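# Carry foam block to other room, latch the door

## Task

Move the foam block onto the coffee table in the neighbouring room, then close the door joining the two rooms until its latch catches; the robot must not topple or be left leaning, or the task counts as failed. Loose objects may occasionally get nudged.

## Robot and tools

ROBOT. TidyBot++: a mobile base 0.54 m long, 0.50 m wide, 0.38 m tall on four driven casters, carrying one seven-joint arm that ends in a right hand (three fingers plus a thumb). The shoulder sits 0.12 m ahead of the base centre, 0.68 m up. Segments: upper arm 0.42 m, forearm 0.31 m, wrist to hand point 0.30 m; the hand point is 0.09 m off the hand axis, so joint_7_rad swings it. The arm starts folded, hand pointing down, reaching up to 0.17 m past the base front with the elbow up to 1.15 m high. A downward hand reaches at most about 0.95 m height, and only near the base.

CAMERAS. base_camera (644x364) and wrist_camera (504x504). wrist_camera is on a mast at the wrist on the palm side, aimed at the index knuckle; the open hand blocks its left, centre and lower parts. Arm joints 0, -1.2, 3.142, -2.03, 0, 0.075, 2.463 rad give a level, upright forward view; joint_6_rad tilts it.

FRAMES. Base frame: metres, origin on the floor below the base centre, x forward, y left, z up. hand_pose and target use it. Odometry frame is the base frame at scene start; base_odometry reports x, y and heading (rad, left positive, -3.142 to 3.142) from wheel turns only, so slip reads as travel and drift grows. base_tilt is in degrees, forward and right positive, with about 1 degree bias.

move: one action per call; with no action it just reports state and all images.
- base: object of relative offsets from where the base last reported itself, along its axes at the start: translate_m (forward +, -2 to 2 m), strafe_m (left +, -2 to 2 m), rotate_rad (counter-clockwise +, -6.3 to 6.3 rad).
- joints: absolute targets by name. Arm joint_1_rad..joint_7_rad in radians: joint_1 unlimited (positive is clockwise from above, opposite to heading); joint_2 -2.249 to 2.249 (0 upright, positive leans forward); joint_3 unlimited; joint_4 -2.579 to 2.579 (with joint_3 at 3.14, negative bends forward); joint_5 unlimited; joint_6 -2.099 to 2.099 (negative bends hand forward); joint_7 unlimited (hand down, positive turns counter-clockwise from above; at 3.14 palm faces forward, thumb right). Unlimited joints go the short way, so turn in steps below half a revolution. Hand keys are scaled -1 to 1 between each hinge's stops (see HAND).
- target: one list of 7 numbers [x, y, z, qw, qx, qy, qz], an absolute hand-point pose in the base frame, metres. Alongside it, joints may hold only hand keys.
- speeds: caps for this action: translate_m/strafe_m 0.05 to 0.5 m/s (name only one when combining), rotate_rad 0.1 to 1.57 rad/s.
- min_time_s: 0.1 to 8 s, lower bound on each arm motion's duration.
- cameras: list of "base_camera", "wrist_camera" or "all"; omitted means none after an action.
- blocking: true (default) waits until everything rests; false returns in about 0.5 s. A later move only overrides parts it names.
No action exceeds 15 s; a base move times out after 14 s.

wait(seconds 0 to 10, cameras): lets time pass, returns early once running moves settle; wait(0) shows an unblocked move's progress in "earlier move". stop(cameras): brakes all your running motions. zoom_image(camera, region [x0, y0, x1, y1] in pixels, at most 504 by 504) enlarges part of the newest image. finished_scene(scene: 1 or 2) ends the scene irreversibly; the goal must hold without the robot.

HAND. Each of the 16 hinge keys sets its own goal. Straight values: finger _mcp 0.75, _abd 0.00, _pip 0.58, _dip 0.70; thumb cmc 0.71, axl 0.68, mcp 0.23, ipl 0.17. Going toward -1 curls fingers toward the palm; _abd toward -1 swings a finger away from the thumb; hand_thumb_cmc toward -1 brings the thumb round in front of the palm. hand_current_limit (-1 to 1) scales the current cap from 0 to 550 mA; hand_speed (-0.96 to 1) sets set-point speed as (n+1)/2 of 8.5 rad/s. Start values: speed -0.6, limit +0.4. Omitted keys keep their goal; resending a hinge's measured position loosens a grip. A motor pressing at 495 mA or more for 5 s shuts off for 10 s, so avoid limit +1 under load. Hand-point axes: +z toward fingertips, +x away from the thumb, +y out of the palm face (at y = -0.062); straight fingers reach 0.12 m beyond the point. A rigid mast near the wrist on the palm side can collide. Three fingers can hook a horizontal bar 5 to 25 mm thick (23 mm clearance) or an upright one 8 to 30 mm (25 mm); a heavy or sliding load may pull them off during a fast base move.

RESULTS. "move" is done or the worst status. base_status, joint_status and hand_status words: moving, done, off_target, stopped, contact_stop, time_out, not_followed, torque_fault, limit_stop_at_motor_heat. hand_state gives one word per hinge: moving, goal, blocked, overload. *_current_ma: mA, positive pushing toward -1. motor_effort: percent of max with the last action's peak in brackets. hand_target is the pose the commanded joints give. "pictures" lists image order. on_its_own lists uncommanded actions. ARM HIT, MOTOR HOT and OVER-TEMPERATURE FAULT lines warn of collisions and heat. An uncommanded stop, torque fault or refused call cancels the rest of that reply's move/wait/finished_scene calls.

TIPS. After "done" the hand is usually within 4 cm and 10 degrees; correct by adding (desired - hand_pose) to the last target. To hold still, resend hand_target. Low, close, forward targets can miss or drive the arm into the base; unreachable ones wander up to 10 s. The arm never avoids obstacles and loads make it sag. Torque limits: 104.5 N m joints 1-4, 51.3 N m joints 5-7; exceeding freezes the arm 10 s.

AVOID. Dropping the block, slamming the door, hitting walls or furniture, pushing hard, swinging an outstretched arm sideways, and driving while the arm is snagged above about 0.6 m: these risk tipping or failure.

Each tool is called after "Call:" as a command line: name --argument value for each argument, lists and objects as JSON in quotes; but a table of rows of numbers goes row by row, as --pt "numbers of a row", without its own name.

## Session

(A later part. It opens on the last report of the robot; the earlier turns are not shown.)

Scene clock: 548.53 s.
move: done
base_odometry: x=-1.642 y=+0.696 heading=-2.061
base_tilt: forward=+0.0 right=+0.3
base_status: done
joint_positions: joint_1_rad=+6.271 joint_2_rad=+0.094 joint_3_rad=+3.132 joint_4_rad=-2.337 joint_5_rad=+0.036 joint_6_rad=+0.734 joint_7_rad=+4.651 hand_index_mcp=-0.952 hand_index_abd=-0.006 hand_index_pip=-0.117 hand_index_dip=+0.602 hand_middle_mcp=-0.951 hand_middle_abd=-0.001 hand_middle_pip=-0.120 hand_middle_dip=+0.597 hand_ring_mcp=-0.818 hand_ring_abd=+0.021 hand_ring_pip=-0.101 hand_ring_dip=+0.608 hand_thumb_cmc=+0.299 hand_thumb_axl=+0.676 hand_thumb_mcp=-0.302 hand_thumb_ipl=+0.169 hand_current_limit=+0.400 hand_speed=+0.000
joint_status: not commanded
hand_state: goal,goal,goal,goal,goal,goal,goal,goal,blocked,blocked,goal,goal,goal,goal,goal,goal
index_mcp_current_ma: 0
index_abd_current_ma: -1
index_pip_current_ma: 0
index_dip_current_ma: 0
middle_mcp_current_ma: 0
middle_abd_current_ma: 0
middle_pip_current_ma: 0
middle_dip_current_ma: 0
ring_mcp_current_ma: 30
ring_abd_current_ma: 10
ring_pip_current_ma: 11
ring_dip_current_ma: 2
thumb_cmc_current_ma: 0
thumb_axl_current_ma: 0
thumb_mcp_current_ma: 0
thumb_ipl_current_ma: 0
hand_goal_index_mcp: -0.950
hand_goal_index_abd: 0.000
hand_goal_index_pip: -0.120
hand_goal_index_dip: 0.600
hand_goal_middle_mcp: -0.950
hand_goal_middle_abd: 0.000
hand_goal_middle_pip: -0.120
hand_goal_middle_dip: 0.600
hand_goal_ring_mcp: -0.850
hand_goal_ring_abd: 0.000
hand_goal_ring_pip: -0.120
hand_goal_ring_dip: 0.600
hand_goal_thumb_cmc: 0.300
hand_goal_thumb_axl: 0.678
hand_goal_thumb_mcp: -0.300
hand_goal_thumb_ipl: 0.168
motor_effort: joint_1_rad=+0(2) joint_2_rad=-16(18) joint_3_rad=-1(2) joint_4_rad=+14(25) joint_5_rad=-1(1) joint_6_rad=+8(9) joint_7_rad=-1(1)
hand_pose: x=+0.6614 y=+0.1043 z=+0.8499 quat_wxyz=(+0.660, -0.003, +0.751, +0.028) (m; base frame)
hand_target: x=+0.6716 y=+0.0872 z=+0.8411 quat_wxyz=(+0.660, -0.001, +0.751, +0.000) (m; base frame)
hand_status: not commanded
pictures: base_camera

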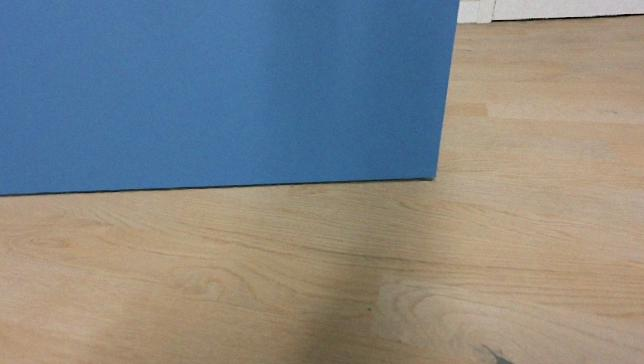

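Call:
move --base '{"translate_m": 0.385, "strafe_m": -0.27, "rotate_rad": 0.46}' --speeds '{"translate_m": 0.2, "rotate_rad": 0.21}' --cameras '["base_camera"]'

Scene clock: 554.40 s.
move: done
base_odometry: x=-2.061 y=+0.483 heading=-1.600
base_tilt: forward=+0.0 right=+0.3
base_status: done
joint_positions: joint_1_rad=+6.274 joint_2_rad=+0.088 joint_3_rad=+3.132 joint_4_rad=-2.344 joint_5_rad=+0.036 joint_6_rad=+0.739 joint_7_rad=+4.653 hand_index_mcp=-0.952 hand_index_abd=-0.006 hand_index_pip=-0.118 hand_index_dip=+0.602 hand_middle_mcp=-0.950 hand_middle_abd=-0.001 hand_middle_pip=-0.120 hand_middle_dip=+0.597 hand_ring_mcp=-0.818 hand_ring_abd=+0.021 hand_ring_pip=-0.101 hand_ring_dip=+0.608 hand_thumb_cmc=+0.299 hand_thumb_axl=+0.676 hand_thumb_mcp=-0.302 hand_thumb_ipl=+0.169 hand_current_limit=+0.400 hand_speed=+0.000
joint_status: not commanded
hand_state: goal,goal,goal,goal,goal,goal,goal,goal,blocked,blocked,goal,goal,goal,goal,goal,goal
index_mcp_current_ma: 0
index_abd_current_ma: -1
index_pip_current_ma: 0
index_dip_current_ma: 0
middle_mcp_current_ma: 0
middle_abd_current_ma: 0
middle_pip_current_ma: 0
middle_dip_current_ma: 0
ring_mcp_current_ma: 30
ring_abd_current_ma: 10
ring_pip_current_ma: 11
ring_dip_current_ma: 2
thumb_cmc_current_ma: 0
thumb_axl_current_ma: 0
thumb_mcp_current_ma: 0
thumb_ipl_current_ma: 0
hand_goal_index_mcp: -0.950
hand_goal_index_abd: 0.000
hand_goal_index_pip: -0.120
hand_goal_index_dip: 0.600
hand_goal_middle_mcp: -0.950
hand_goal_middle_abd: 0.000
hand_goal_middle_pip: -0.120
hand_goal_middle_dip: 0.600
hand_goal_ring_mcp: -0.850
hand_goal_ring_abd: 0.000
hand_goal_ring_pip: -0.120
hand_goal_ring_dip: 0.600
hand_goal_thumb_cmc: 0.300
hand_goal_thumb_axl: 0.678
hand_goal_thumb_mcp: -0.300
hand_goal_thumb_ipl: 0.168
motor_effort: joint_1_rad=+0(5) joint_2_rad=-15(17) joint_3_rad=-1(4) joint_4_rad=+14(28) joint_5_rad=-1(5) joint_6_rad=+8(9) joint_7_rad=-1(2)
hand_pose: x=+0.6591 y=+0.1030 z=+0.8510 quat_wxyz=(+0.662, -0.003, +0.749, +0.027) (m; base frame)
hand_target: x=+0.6716 y=+0.0872 z=+0.8411 quat_wxyz=(+0.660, -0.001, +0.751, +0.000) (m; base frame)
hand_status: not commanded
pictures: base_camera

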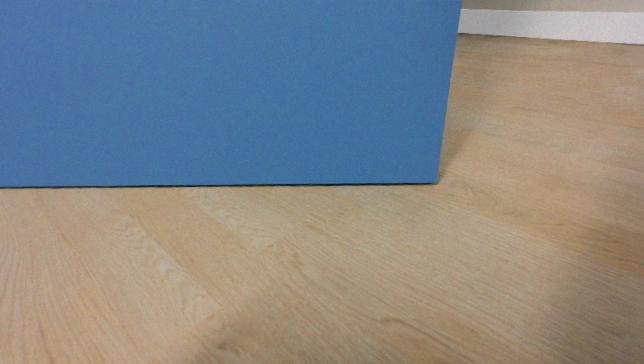

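Call:
move --base '{"translate_m": 0.35, "strafe_m": -0.24, "rotate_rad": 0.41}' --speeds '{"translate_m": 0.2, "rotate_rad": 0.21}' --cameras '["base_camera"]'

Scene clock: 560.03 s.
move: done
base_odometry: x=-2.311 y=+0.140 heading=-1.190
base_tilt: forward=+0.0 right=+0.3
base_status: done
joint_positions: joint_1_rad=+6.276 joint_2_rad=+0.086 joint_3_rad=+3.132 joint_4_rad=-2.343 joint_5_rad=+0.036 joint_6_rad=+0.743 joint_7_rad=+4.653 hand_index_mcp=-0.951 hand_index_abd=-0.006 hand_index_pip=-0.118 hand_index_dip=+0.602 hand_middle_mcp=-0.949 hand_middle_abd=-0.001 hand_middle_pip=-0.120 hand_middle_dip=+0.597 hand_ring_mcp=-0.818 hand_ring_abd=+0.021 hand_ring_pip=-0.101 hand_ring_dip=+0.608 hand_thumb_cmc=+0.298 hand_thumb_axl=+0.676 hand_thumb_mcp=-0.302 hand_thumb_ipl=+0.169 hand_current_limit=+0.400 hand_speed=+0.000
joint_status: not commanded
hand_state: goal,goal,goal,goal,goal,goal,goal,goal,blocked,blocked,goal,goal,goal,goal,goal,goal
index_mcp_current_ma: 0
index_abd_current_ma: -1
index_pip_current_ma: 0
index_dip_current_ma: 0
middle_mcp_current_ma: 0
middle_abd_current_ma: 0
middle_pip_current_ma: 0
middle_dip_current_ma: 0
ring_mcp_current_ma: 30
ring_abd_current_ma: 10
ring_pip_current_ma: 11
ring_dip_current_ma: 2
thumb_cmc_current_ma: 0
thumb_axl_current_ma: 0
thumb_mcp_current_ma: 0
thumb_ipl_current_ma: 0
hand_goal_index_mcp: -0.950
hand_goal_index_abd: 0.000
hand_goal_index_pip: -0.120
hand_goal_index_dip: 0.600
hand_goal_middle_mcp: -0.950
hand_goal_middle_abd: 0.000
hand_goal_middle_pip: -0.120
hand_goal_middle_dip: 0.600
hand_goal_ring_mcp: -0.850
hand_goal_ring_abd: 0.000
hand_goal_ring_pip: -0.120
hand_goal_ring_dip: 0.600
hand_goal_thumb_cmc: 0.300
hand_goal_thumb_axl: 0.678
hand_goal_thumb_mcp: -0.300
hand_goal_thumb_ipl: 0.168
motor_effort: joint_1_rad=+0(2) joint_2_rad=-15(18) joint_3_rad=-1(3) joint_4_rad=+14(29) joint_5_rad=-1(3) joint_6_rad=+8(9) joint_7_rad=-1(2)
hand_pose: x=+0.6591 y=+0.1020 z=+0.8537 quat_wxyz=(+0.664, -0.002, +0.747, +0.026) (m; base frame)
hand_target: x=+0.6716 y=+0.0872 z=+0.8411 quat_wxyz=(+0.660, -0.001, +0.751, +0.000) (m; base frame)
hand_status: not commanded
pictures: base_camera

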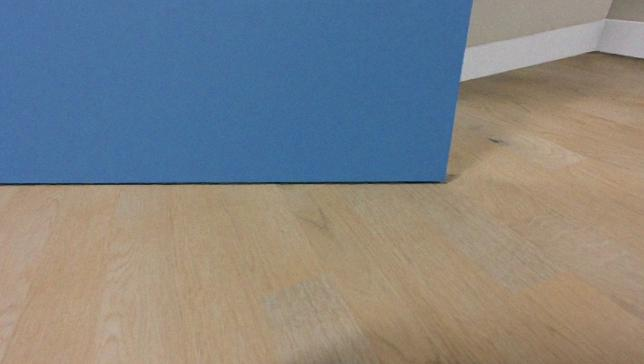

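Call:
move --base '{"translate_m": 0.22, "strafe_m": -0.16, "rotate_rad": 0.25}' --speeds '{"translate_m": 0.15, "rotate_rad": 0.15}' --cameras '["base_camera"]'

Scene clock: 564.43 s.
move: done
base_odometry: x=-2.378 y=-0.124 heading=-0.939
base_tilt: forward=+0.0 right=+0.3
base_status: done
joint_positions: joint_1_rad=+6.276 joint_2_rad=+0.086 joint_3_rad=+3.132 joint_4_rad=-2.343 joint_5_rad=+0.036 joint_6_rad=+0.743 joint_7_rad=+4.653 hand_index_mcp=-0.951 hand_index_abd=-0.006 hand_index_pip=-0.118 hand_index_dip=+0.602 hand_middle_mcp=-0.949 hand_middle_abd=-0.001 hand_middle_pip=-0.120 hand_middle_dip=+0.597 hand_ring_mcp=-0.818 hand_ring_abd=+0.021 hand_ring_pip=-0.101 hand_ring_dip=+0.608 hand_thumb_cmc=+0.298 hand_thumb_axl=+0.676 hand_thumb_mcp=-0.302 hand_thumb_ipl=+0.169 hand_current_limit=+0.400 hand_speed=+0.000
joint_status: not commanded
hand_state: goal,goal,goal,goal,goal,goal,goal,goal,blocked,blocked,goal,goal,goal,goal,goal,goal
index_mcp_current_ma: 0
index_abd_current_ma: -1
index_pip_current_ma: 0
index_dip_current_ma: 0
middle_mcp_current_ma: 0
middle_abd_current_ma: 0
middle_pip_current_ma: 0
middle_dip_current_ma: 0
ring_mcp_current_ma: 30
ring_abd_current_ma: 10
ring_pip_current_ma: 11
ring_dip_current_ma: 2
thumb_cmc_current_ma: 0
thumb_axl_current_ma: 0
thumb_mcp_current_ma: 0
thumb_ipl_current_ma: 0
hand_goal_index_mcp: -0.950
hand_goal_index_abd: 0.000
hand_goal_index_pip: -0.120
hand_goal_index_dip: 0.600
hand_goal_middle_mcp: -0.950
hand_goal_middle_abd: 0.000
hand_goal_middle_pip: -0.120
hand_goal_middle_dip: 0.600
hand_goal_ring_mcp: -0.850
hand_goal_ring_abd: 0.000
hand_goal_ring_pip: -0.120
hand_goal_ring_dip: 0.600
hand_goal_thumb_cmc: 0.300
hand_goal_thumb_axl: 0.678
hand_goal_thumb_mcp: -0.300
hand_goal_thumb_ipl: 0.168
motor_effort: joint_1_rad=+0(1) joint_2_rad=-16(17) joint_3_rad=-1(3) joint_4_rad=+14(15) joint_5_rad=+0(1) joint_6_rad=+9(9) joint_7_rad=-1(1)
hand_pose: x=+0.6591 y=+0.1018 z=+0.8536 quat_wxyz=(+0.664, -0.002, +0.747, +0.026) (m; base frame)
hand_target: x=+0.6716 y=+0.0872 z=+0.8411 quat_wxyz=(+0.660, -0.001, +0.751, +0.000) (m; base frame)
hand_status: not commanded
pictures: base_camera

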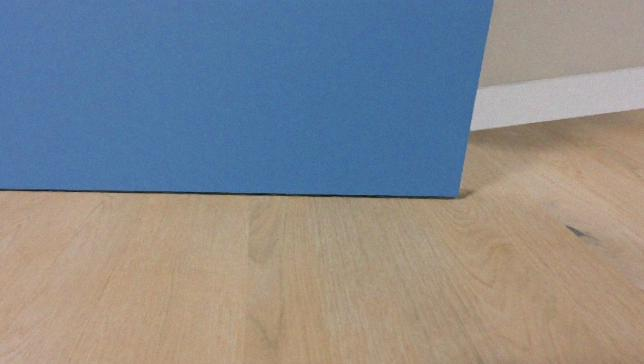

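Call:
move --base '{"translate_m": 0.14, "strafe_m": -0.2, "rotate_rad": 0.2}' --speeds '{"translate_m": 0.15, "rotate_rad": 0.15}' --cameras '["base_camera"]'

Scene clock: 574.97 s.
move: done
base_odometry: x=-2.457 y=-0.355 heading=-0.738
base_tilt: forward=+0.0 right=+0.3
base_status: done
joint_positions: joint_1_rad=+6.275 joint_2_rad=+0.089 joint_3_rad=+3.131 joint_4_rad=-2.342 joint_5_rad=+0.036 joint_6_rad=+0.746 joint_7_rad=+4.655 hand_index_mcp=-0.950 hand_index_abd=-0.006 hand_index_pip=-0.118 hand_index_dip=+0.602 hand_middle_mcp=-0.949 hand_middle_abd=-0.001 hand_middle_pip=-0.120 hand_middle_dip=+0.597 hand_ring_mcp=-0.818 hand_ring_abd=+0.021 hand_ring_pip=-0.101 hand_ring_dip=+0.608 hand_thumb_cmc=+0.298 hand_thumb_axl=+0.676 hand_thumb_mcp=-0.302 hand_thumb_ipl=+0.169 hand_current_limit=+0.400 hand_speed=+0.000
joint_status: not commanded
hand_state: goal,goal,goal,goal,goal,goal,goal,goal,blocked,blocked,goal,goal,goal,goal,goal,goal
index_mcp_current_ma: 0
index_abd_current_ma: -1
index_pip_current_ma: 0
index_dip_current_ma: 0
middle_mcp_current_ma: 0
middle_abd_current_ma: 0
middle_pip_current_ma: 0
middle_dip_current_ma: 0
ring_mcp_current_ma: 30
ring_abd_current_ma: 10
ring_pip_current_ma: 11
ring_dip_current_ma: 2
thumb_cmc_current_ma: 0
thumb_axl_current_ma: 0
thumb_mcp_current_ma: 0
thumb_ipl_current_ma: 0
hand_goal_index_mcp: -0.950
hand_goal_index_abd: 0.000
hand_goal_index_pip: -0.120
hand_goal_index_dip: 0.600
hand_goal_middle_mcp: -0.950
hand_goal_middle_abd: 0.000
hand_goal_middle_pip: -0.120
hand_goal_middle_dip: 0.600
hand_goal_ring_mcp: -0.850
hand_goal_ring_abd: 0.000
hand_goal_ring_pip: -0.120
hand_goal_ring_dip: 0.600
hand_goal_thumb_cmc: 0.300
hand_goal_thumb_axl: 0.678
hand_goal_thumb_mcp: -0.300
hand_goal_thumb_ipl: 0.168
motor_effort: joint_1_rad=+1(5) joint_2_rad=-16(18) joint_3_rad=-1(5) joint_4_rad=+14(24) joint_5_rad=+0(5) joint_6_rad=+8(9) joint_7_rad=+0(2)
hand_pose: x=+0.6597 y=+0.1032 z=+0.8536 quat_wxyz=(+0.665, -0.004, +0.746, +0.026) (m; base frame)
hand_target: x=+0.6716 y=+0.0872 z=+0.8411 quat_wxyz=(+0.660, -0.001, +0.751, +0.000) (m; base frame)
hand_status: not commanded
pictures: base_camera

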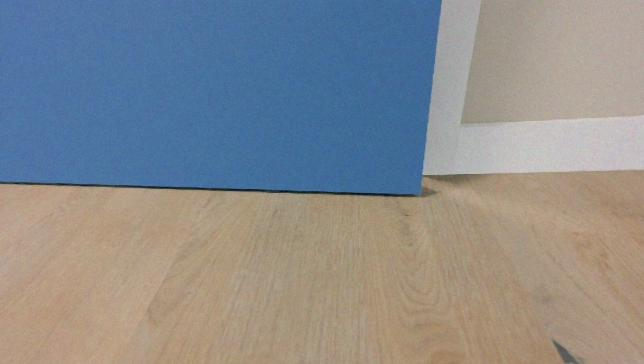

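Call:
move --base '{"translate_m": 0.06}' --speeds '{"translate_m": 0.1}' --cameras '["base_camera"]'

Scene clock: 578.70 s.
move: done
base_odometry: x=-2.412 y=-0.396 heading=-0.738
base_tilt: forward=+0.0 right=+0.3
base_status: done
joint_positions: joint_1_rad=+6.275 joint_2_rad=+0.091 joint_3_rad=+3.131 joint_4_rad=-2.341 joint_5_rad=+0.036 joint_6_rad=+0.746 joint_7_rad=+4.655 hand_index_mcp=-0.950 hand_index_abd=-0.006 hand_index_pip=-0.118 hand_index_dip=+0.602 hand_middle_mcp=-0.949 hand_middle_abd=-0.001 hand_middle_pip=-0.120 hand_middle_dip=+0.597 hand_ring_mcp=-0.818 hand_ring_abd=+0.021 hand_ring_pip=-0.101 hand_ring_dip=+0.608 hand_thumb_cmc=+0.298 hand_thumb_axl=+0.676 hand_thumb_mcp=-0.302 hand_thumb_ipl=+0.169 hand_current_limit=+0.400 hand_speed=+0.000
joint_status: not commanded
hand_state: goal,goal,goal,goal,goal,goal,goal,goal,blocked,blocked,goal,goal,goal,goal,goal,goal
index_mcp_current_ma: 0
index_abd_current_ma: -1
index_pip_current_ma: 0
index_dip_current_ma: 0
middle_mcp_current_ma: 0
middle_abd_current_ma: 0
middle_pip_current_ma: 0
middle_dip_current_ma: 0
ring_mcp_current_ma: 30
ring_abd_current_ma: 10
ring_pip_current_ma: 11
ring_dip_current_ma: 2
thumb_cmc_current_ma: 0
thumb_axl_current_ma: 0
thumb_mcp_current_ma: 0
thumb_ipl_current_ma: 0
hand_goal_index_mcp: -0.950
hand_goal_index_abd: 0.000
hand_goal_index_pip: -0.120
hand_goal_index_dip: 0.600
hand_goal_middle_mcp: -0.950
hand_goal_middle_abd: 0.000
hand_goal_middle_pip: -0.120
hand_goal_middle_dip: 0.600
hand_goal_ring_mcp: -0.850
hand_goal_ring_abd: 0.000
hand_goal_ring_pip: -0.120
hand_goal_ring_dip: 0.600
hand_goal_thumb_cmc: 0.300
hand_goal_thumb_axl: 0.678
hand_goal_thumb_mcp: -0.300
hand_goal_thumb_ipl: 0.168
motor_effort: joint_1_rad=+0(1) joint_2_rad=-16(19) joint_3_rad=-1(2) joint_4_rad=+14(15) joint_5_rad=-1(1) joint_6_rad=+9(9) joint_7_rad=-1(1)
hand_pose: x=+0.6604 y=+0.1032 z=+0.8528 quat_wxyz=(+0.664, -0.004, +0.747, +0.026) (m; base frame)
hand_target: x=+0.6716 y=+0.0872 z=+0.8411 quat_wxyz=(+0.660, -0.001, +0.751, +0.000) (m; base frame)
hand_status: not commanded
pictures: base_camera

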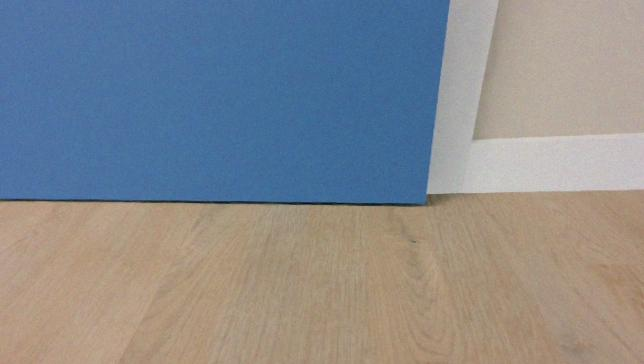

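Call:
move --base '{"translate_m": 0.03}' --speeds '{"translate_m": 0.08}' --cameras '["base_camera"]'

Scene clock: 581.50 s.
move: done
base_odometry: x=-2.390 y=-0.416 heading=-0.739
base_tilt: forward=+0.0 right=+0.3
base_status: done
joint_positions: joint_1_rad=+6.275 joint_2_rad=+0.103 joint_3_rad=+3.131 joint_4_rad=-2.330 joint_5_rad=+0.036 joint_6_rad=+0.748 joint_7_rad=+4.655 hand_index_mcp=-0.952 hand_index_abd=-0.007 hand_index_pip=-0.117 hand_index_dip=+0.602 hand_middle_mcp=-0.949 hand_middle_abd=-0.001 hand_middle_pip=-0.120 hand_middle_dip=+0.597 hand_ring_mcp=-0.818 hand_ring_abd=+0.021 hand_ring_pip=-0.101 hand_ring_dip=+0.608 hand_thumb_cmc=+0.300 hand_thumb_axl=+0.676 hand_thumb_mcp=-0.302 hand_thumb_ipl=+0.169 hand_current_limit=+0.400 hand_speed=+0.000
joint_status: not commanded
hand_state: goal,goal,goal,goal,goal,goal,goal,goal,blocked,blocked,goal,goal,goal,goal,goal,goal
index_mcp_current_ma: 0
index_abd_current_ma: -1
index_pip_current_ma: 0
index_dip_current_ma: 0
middle_mcp_current_ma: 0
middle_abd_current_ma: 0
middle_pip_current_ma: 0
middle_dip_current_ma: 0
ring_mcp_current_ma: 30
ring_abd_current_ma: 10
ring_pip_current_ma: 11
ring_dip_current_ma: 2
thumb_cmc_current_ma: 0
thumb_axl_current_ma: 0
thumb_mcp_current_ma: 0
thumb_ipl_current_ma: 0
hand_goal_index_mcp: -0.950
hand_goal_index_abd: 0.000
hand_goal_index_pip: -0.120
hand_goal_index_dip: 0.600
hand_goal_middle_mcp: -0.950
hand_goal_middle_abd: 0.000
hand_goal_middle_pip: -0.120
hand_goal_middle_dip: 0.600
hand_goal_ring_mcp: -0.850
hand_goal_ring_abd: 0.000
hand_goal_ring_pip: -0.120
hand_goal_ring_dip: 0.600
hand_goal_thumb_cmc: 0.300
hand_goal_thumb_axl: 0.678
hand_goal_thumb_mcp: -0.300
hand_goal_thumb_ipl: 0.168
motor_effort: joint_1_rad=+0(2) joint_2_rad=-17(19) joint_3_rad=-1(3) joint_4_rad=+14(20) joint_5_rad=-1(1) joint_6_rad=+8(9) joint_7_rad=-1(1)
hand_pose: x=+0.6650 y=+0.1031 z=+0.8523 quat_wxyz=(+0.665, -0.004, +0.747, +0.026) (m; base frame)
hand_target: x=+0.6716 y=+0.0872 z=+0.8411 quat_wxyz=(+0.660, -0.001, +0.751, +0.000) (m; base frame)
hand_status: not commanded
pictures: base_camera

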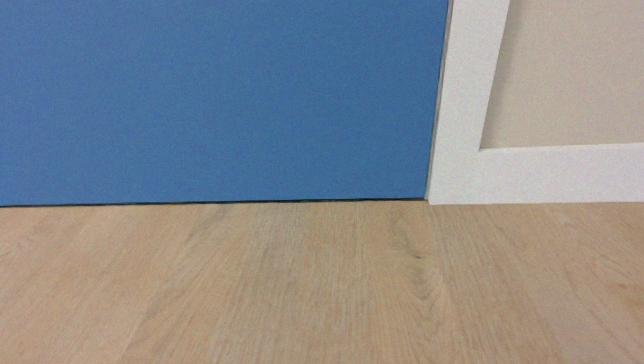

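Call:
move --base '{"translate_m": 0.04}' --speeds '{"translate_m": 0.08}' --cameras '["base_camera"]'

Call:
zoom_image --camera "base_camera" --region '[330, 50, 530, 250]'

Scene clock: 585.13 s.
move: done
base_odometry: x=-2.361 y=-0.443 heading=-0.739
base_tilt: forward=+0.0 right=+0.3
base_status: done
joint_positions: joint_1_rad=+6.276 joint_2_rad=+0.070 joint_3_rad=+3.131 joint_4_rad=-2.369 joint_5_rad=+0.036 joint_6_rad=+0.751 joint_7_rad=+4.656 hand_index_mcp=-0.998 hand_index_abd=-0.007 hand_index_pip=-0.099 hand_index_dip=+0.602 hand_middle_mcp=-0.949 hand_middle_abd=-0.001 hand_middle_pip=-0.120 hand_middle_dip=+0.597 hand_ring_mcp=-0.818 hand_ring_abd=+0.021 hand_ring_pip=-0.101 hand_ring_dip=+0.608 hand_thumb_cmc=+0.307 hand_thumb_axl=+0.676 hand_thumb_mcp=-0.302 hand_thumb_ipl=+0.169 hand_current_limit=+0.400 hand_speed=+0.000
joint_status: not commanded
hand_state: blocked,goal,blocked,goal,goal,goal,goal,goal,blocked,blocked,goal,goal,goal,goal,goal,goal
index_mcp_current_ma: -60
index_abd_current_ma: -2
index_pip_current_ma: 13
index_dip_current_ma: 0
middle_mcp_current_ma: 0
middle_abd_current_ma: 0
middle_pip_current_ma: 0
middle_dip_current_ma: 0
ring_mcp_current_ma: 30
ring_abd_current_ma: 10
ring_pip_current_ma: 11
ring_dip_current_ma: 2
thumb_cmc_current_ma: 2
thumb_axl_current_ma: 0
thumb_mcp_current_ma: 0
thumb_ipl_current_ma: 0
hand_goal_index_mcp: -0.950
hand_goal_index_abd: 0.000
hand_goal_index_pip: -0.120
hand_goal_index_dip: 0.600
hand_goal_middle_mcp: -0.950
hand_goal_middle_abd: 0.000
hand_goal_middle_pip: -0.120
hand_goal_middle_dip: 0.600
hand_goal_ring_mcp: -0.850
hand_goal_ring_abd: 0.000
hand_goal_ring_pip: -0.120
hand_goal_ring_dip: 0.600
hand_goal_thumb_cmc: 0.300
hand_goal_thumb_axl: 0.678
hand_goal_thumb_mcp: -0.300
hand_goal_thumb_ipl: 0.168
motor_effort: joint_1_rad=-1(3) joint_2_rad=-6(18) joint_3_rad=-1(4) joint_4_rad=+20(24) joint_5_rad=-1(3) joint_6_rad=+5(9) joint_7_rad=-1(1)
hand_pose: x=+0.6499 y=+0.1022 z=+0.8518 quat_wxyz=(+0.664, -0.003, +0.747, +0.025) (m; base frame)
hand_target: x=+0.6716 y=+0.0872 z=+0.8411 quat_wxyz=(+0.660, -0.001, +0.751, +0.000) (m; base frame)
hand_status: not commanded
pictures: base_camera

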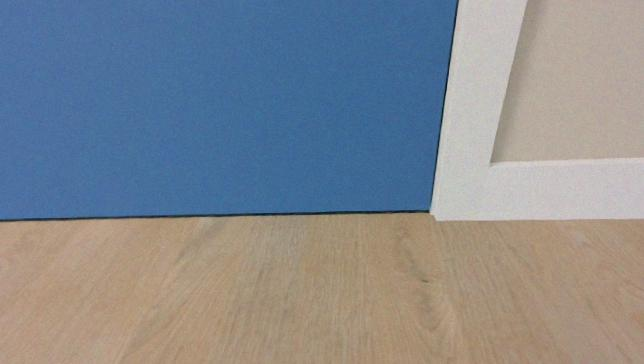

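Scaled by 2.520.

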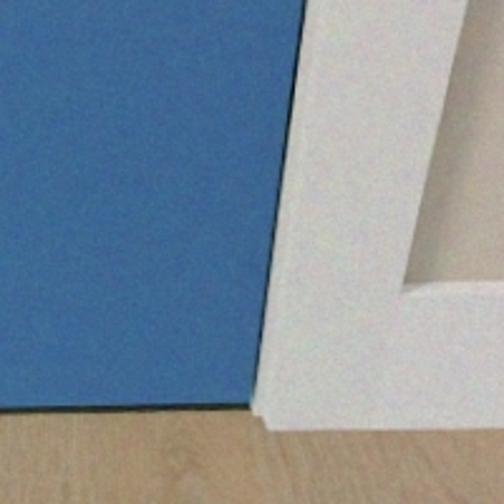

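Call:
move --base '{"translate_m": 0.03}' --speeds '{"translate_m": 0.08}' --cameras '["base_camera"]'

Call:
move --base '{"translate_m": -0.2}' --speeds '{"translate_m": 0.15}' --cameras '["all"]'

Call:
zoom_image --camera "base_camera" --region '[300, 0, 500, 200]'

Scene clock: 590.43 s.
move: done
base_odometry: x=-2.339 y=-0.462 heading=-0.739
base_tilt: forward=-0.1 right=+0.3
base_status: done
joint_positions: joint_1_rad=+6.276 joint_2_rad=+0.009 joint_3_rad=+3.131 joint_4_rad=-2.436 joint_5_rad=+0.036 joint_6_rad=+0.755 joint_7_rad=+4.656 hand_index_mcp=-1.000 hand_index_abd=-0.007 hand_index_pip=-0.097 hand_index_dip=+0.602 hand_middle_mcp=-0.949 hand_middle_abd=-0.001 hand_middle_pip=-0.120 hand_middle_dip=+0.597 hand_ring_mcp=-0.821 hand_ring_abd=+0.021 hand_ring_pip=-0.099 hand_ring_dip=+0.608 hand_thumb_cmc=+0.308 hand_thumb_axl=+0.676 hand_thumb_mcp=-0.302 hand_thumb_ipl=+0.169 hand_current_limit=+0.400 hand_speed=+0.000
joint_status: not commanded
hand_state: blocked,goal,blocked,goal,goal,goal,goal,goal,blocked,blocked,blocked,goal,goal,goal,goal,goal
index_mcp_current_ma: -64
index_abd_current_ma: -2
index_pip_current_ma: 15
index_dip_current_ma: 0
middle_mcp_current_ma: 0
middle_abd_current_ma: 0
middle_pip_current_ma: 0
middle_dip_current_ma: 0
ring_mcp_current_ma: 25
ring_abd_current_ma: 10
ring_pip_current_ma: 13
ring_dip_current_ma: 2
thumb_cmc_current_ma: 2
thumb_axl_current_ma: 0
thumb_mcp_current_ma: 0
thumb_ipl_current_ma: 0
hand_goal_index_mcp: -0.950
hand_goal_index_abd: 0.000
hand_goal_index_pip: -0.120
hand_goal_index_dip: 0.600
hand_goal_middle_mcp: -0.950
hand_goal_middle_abd: 0.000
hand_goal_middle_pip: -0.120
hand_goal_middle_dip: 0.600
hand_goal_ring_mcp: -0.850
hand_goal_ring_abd: 0.000
hand_goal_ring_pip: -0.120
hand_goal_ring_dip: 0.600
hand_goal_thumb_cmc: 0.300
hand_goal_thumb_axl: 0.678
hand_goal_thumb_mcp: -0.300
hand_goal_thumb_ipl: 0.168
motor_effort: joint_1_rad=+0(2) joint_2_rad=+5(10) joint_3_rad=+0(2) joint_4_rad=+32(37) joint_5_rad=-3(5) joint_6_rad=+4(7) joint_7_rad=-1(1)
hand_pose: x=+0.6228 y=+0.1018 z=+0.8511 quat_wxyz=(+0.663, -0.003, +0.748, +0.025) (m; base frame)
hand_target: x=+0.6716 y=+0.0872 z=+0.8411 quat_wxyz=(+0.660, -0.001, +0.751, +0.000) (m; base frame)
hand_status: not commanded
pictures: base_camera

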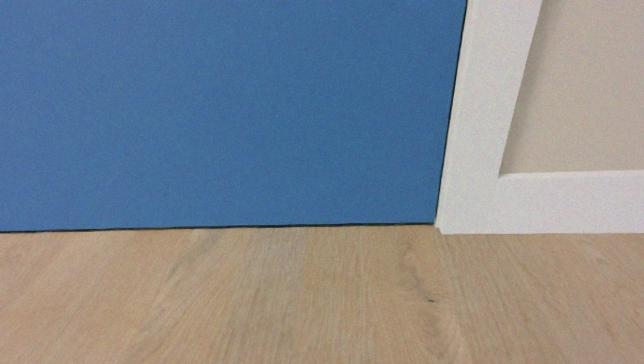

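Scene clock: 592.40 s.
move: done
base_odometry: x=-2.487 y=-0.328 heading=-0.738
base_tilt: forward=+0.0 right=+0.3
base_status: done
joint_positions: joint_1_rad=+6.276 joint_2_rad=+0.103 joint_3_rad=+3.131 joint_4_rad=-2.332 joint_5_rad=+0.036 joint_6_rad=+0.756 joint_7_rad=+4.656 hand_index_mcp=-0.952 hand_index_abd=-0.007 hand_index_pip=-0.117 hand_index_dip=+0.602 hand_middle_mcp=-0.949 hand_middle_abd=-0.001 hand_middle_pip=-0.120 hand_middle_dip=+0.597 hand_ring_mcp=-0.821 hand_ring_abd=+0.021 hand_ring_pip=-0.099 hand_ring_dip=+0.608 hand_thumb_cmc=+0.299 hand_thumb_axl=+0.676 hand_thumb_mcp=-0.302 hand_thumb_ipl=+0.169 hand_current_limit=+0.400 hand_speed=+0.000
joint_status: not commanded
hand_state: goal,goal,goal,goal,goal,goal,goal,goal,blocked,blocked,blocked,goal,goal,goal,goal,goal
index_mcp_current_ma: 0
index_abd_current_ma: -2
index_pip_current_ma: 0
index_dip_current_ma: 0
middle_mcp_current_ma: 0
middle_abd_current_ma: 0
middle_pip_current_ma: 0
middle_dip_current_ma: 0
ring_mcp_current_ma: 25
ring_abd_current_ma: 10
ring_pip_current_ma: 13
ring_dip_current_ma: 2
thumb_cmc_current_ma: 0
thumb_axl_current_ma: 0
thumb_mcp_current_ma: 0
thumb_ipl_current_ma: 0
hand_goal_index_mcp: -0.950
hand_goal_index_abd: 0.000
hand_goal_index_pip: -0.120
hand_goal_index_dip: 0.600
hand_goal_middle_mcp: -0.950
hand_goal_middle_abd: 0.000
hand_goal_middle_pip: -0.120
hand_goal_middle_dip: 0.600
hand_goal_ring_mcp: -0.850
hand_goal_ring_abd: 0.000
hand_goal_ring_pip: -0.120
hand_goal_ring_dip: 0.600
hand_goal_thumb_cmc: 0.300
hand_goal_thumb_axl: 0.678
hand_goal_thumb_mcp: -0.300
hand_goal_thumb_ipl: 0.168
motor_effort: joint_1_rad=+0(1) joint_2_rad=-16(18) joint_3_rad=-1(2) joint_4_rad=+14(31) joint_5_rad=-1(3) joint_6_rad=+8(9) joint_7_rad=-1(1)
hand_pose: x=+0.6648 y=+0.1024 z=+0.8544 quat_wxyz=(+0.667, -0.003, +0.744, +0.026) (m; base frame)
hand_target: x=+0.6716 y=+0.0872 z=+0.8411 quat_wxyz=(+0.660, -0.001, +0.751, +0.000) (m; base frame)
hand_status: not commanded
pictures: base_camera, wrist_camera

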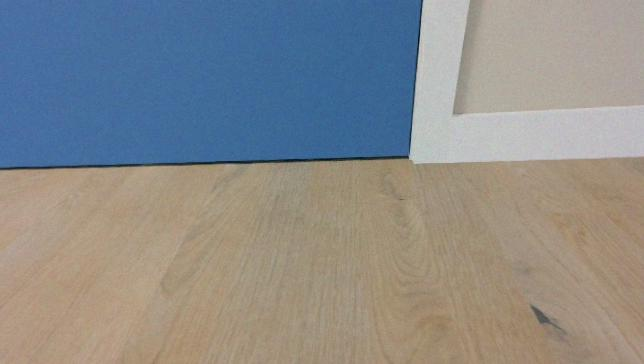

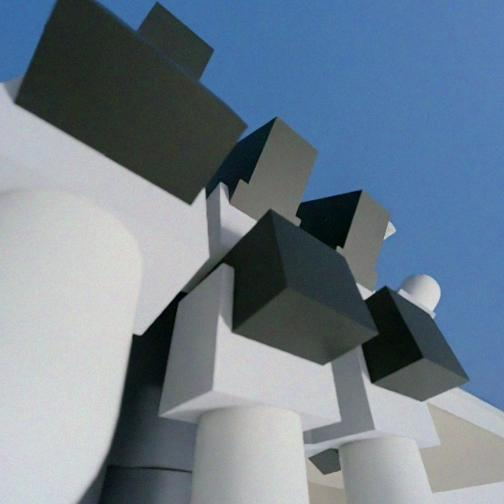

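Scaled by 2.520.

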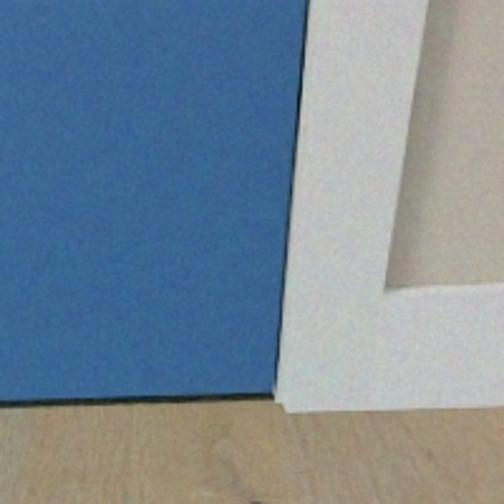

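Call:
finished_scene --scene 2

The scene is finished: the task was done.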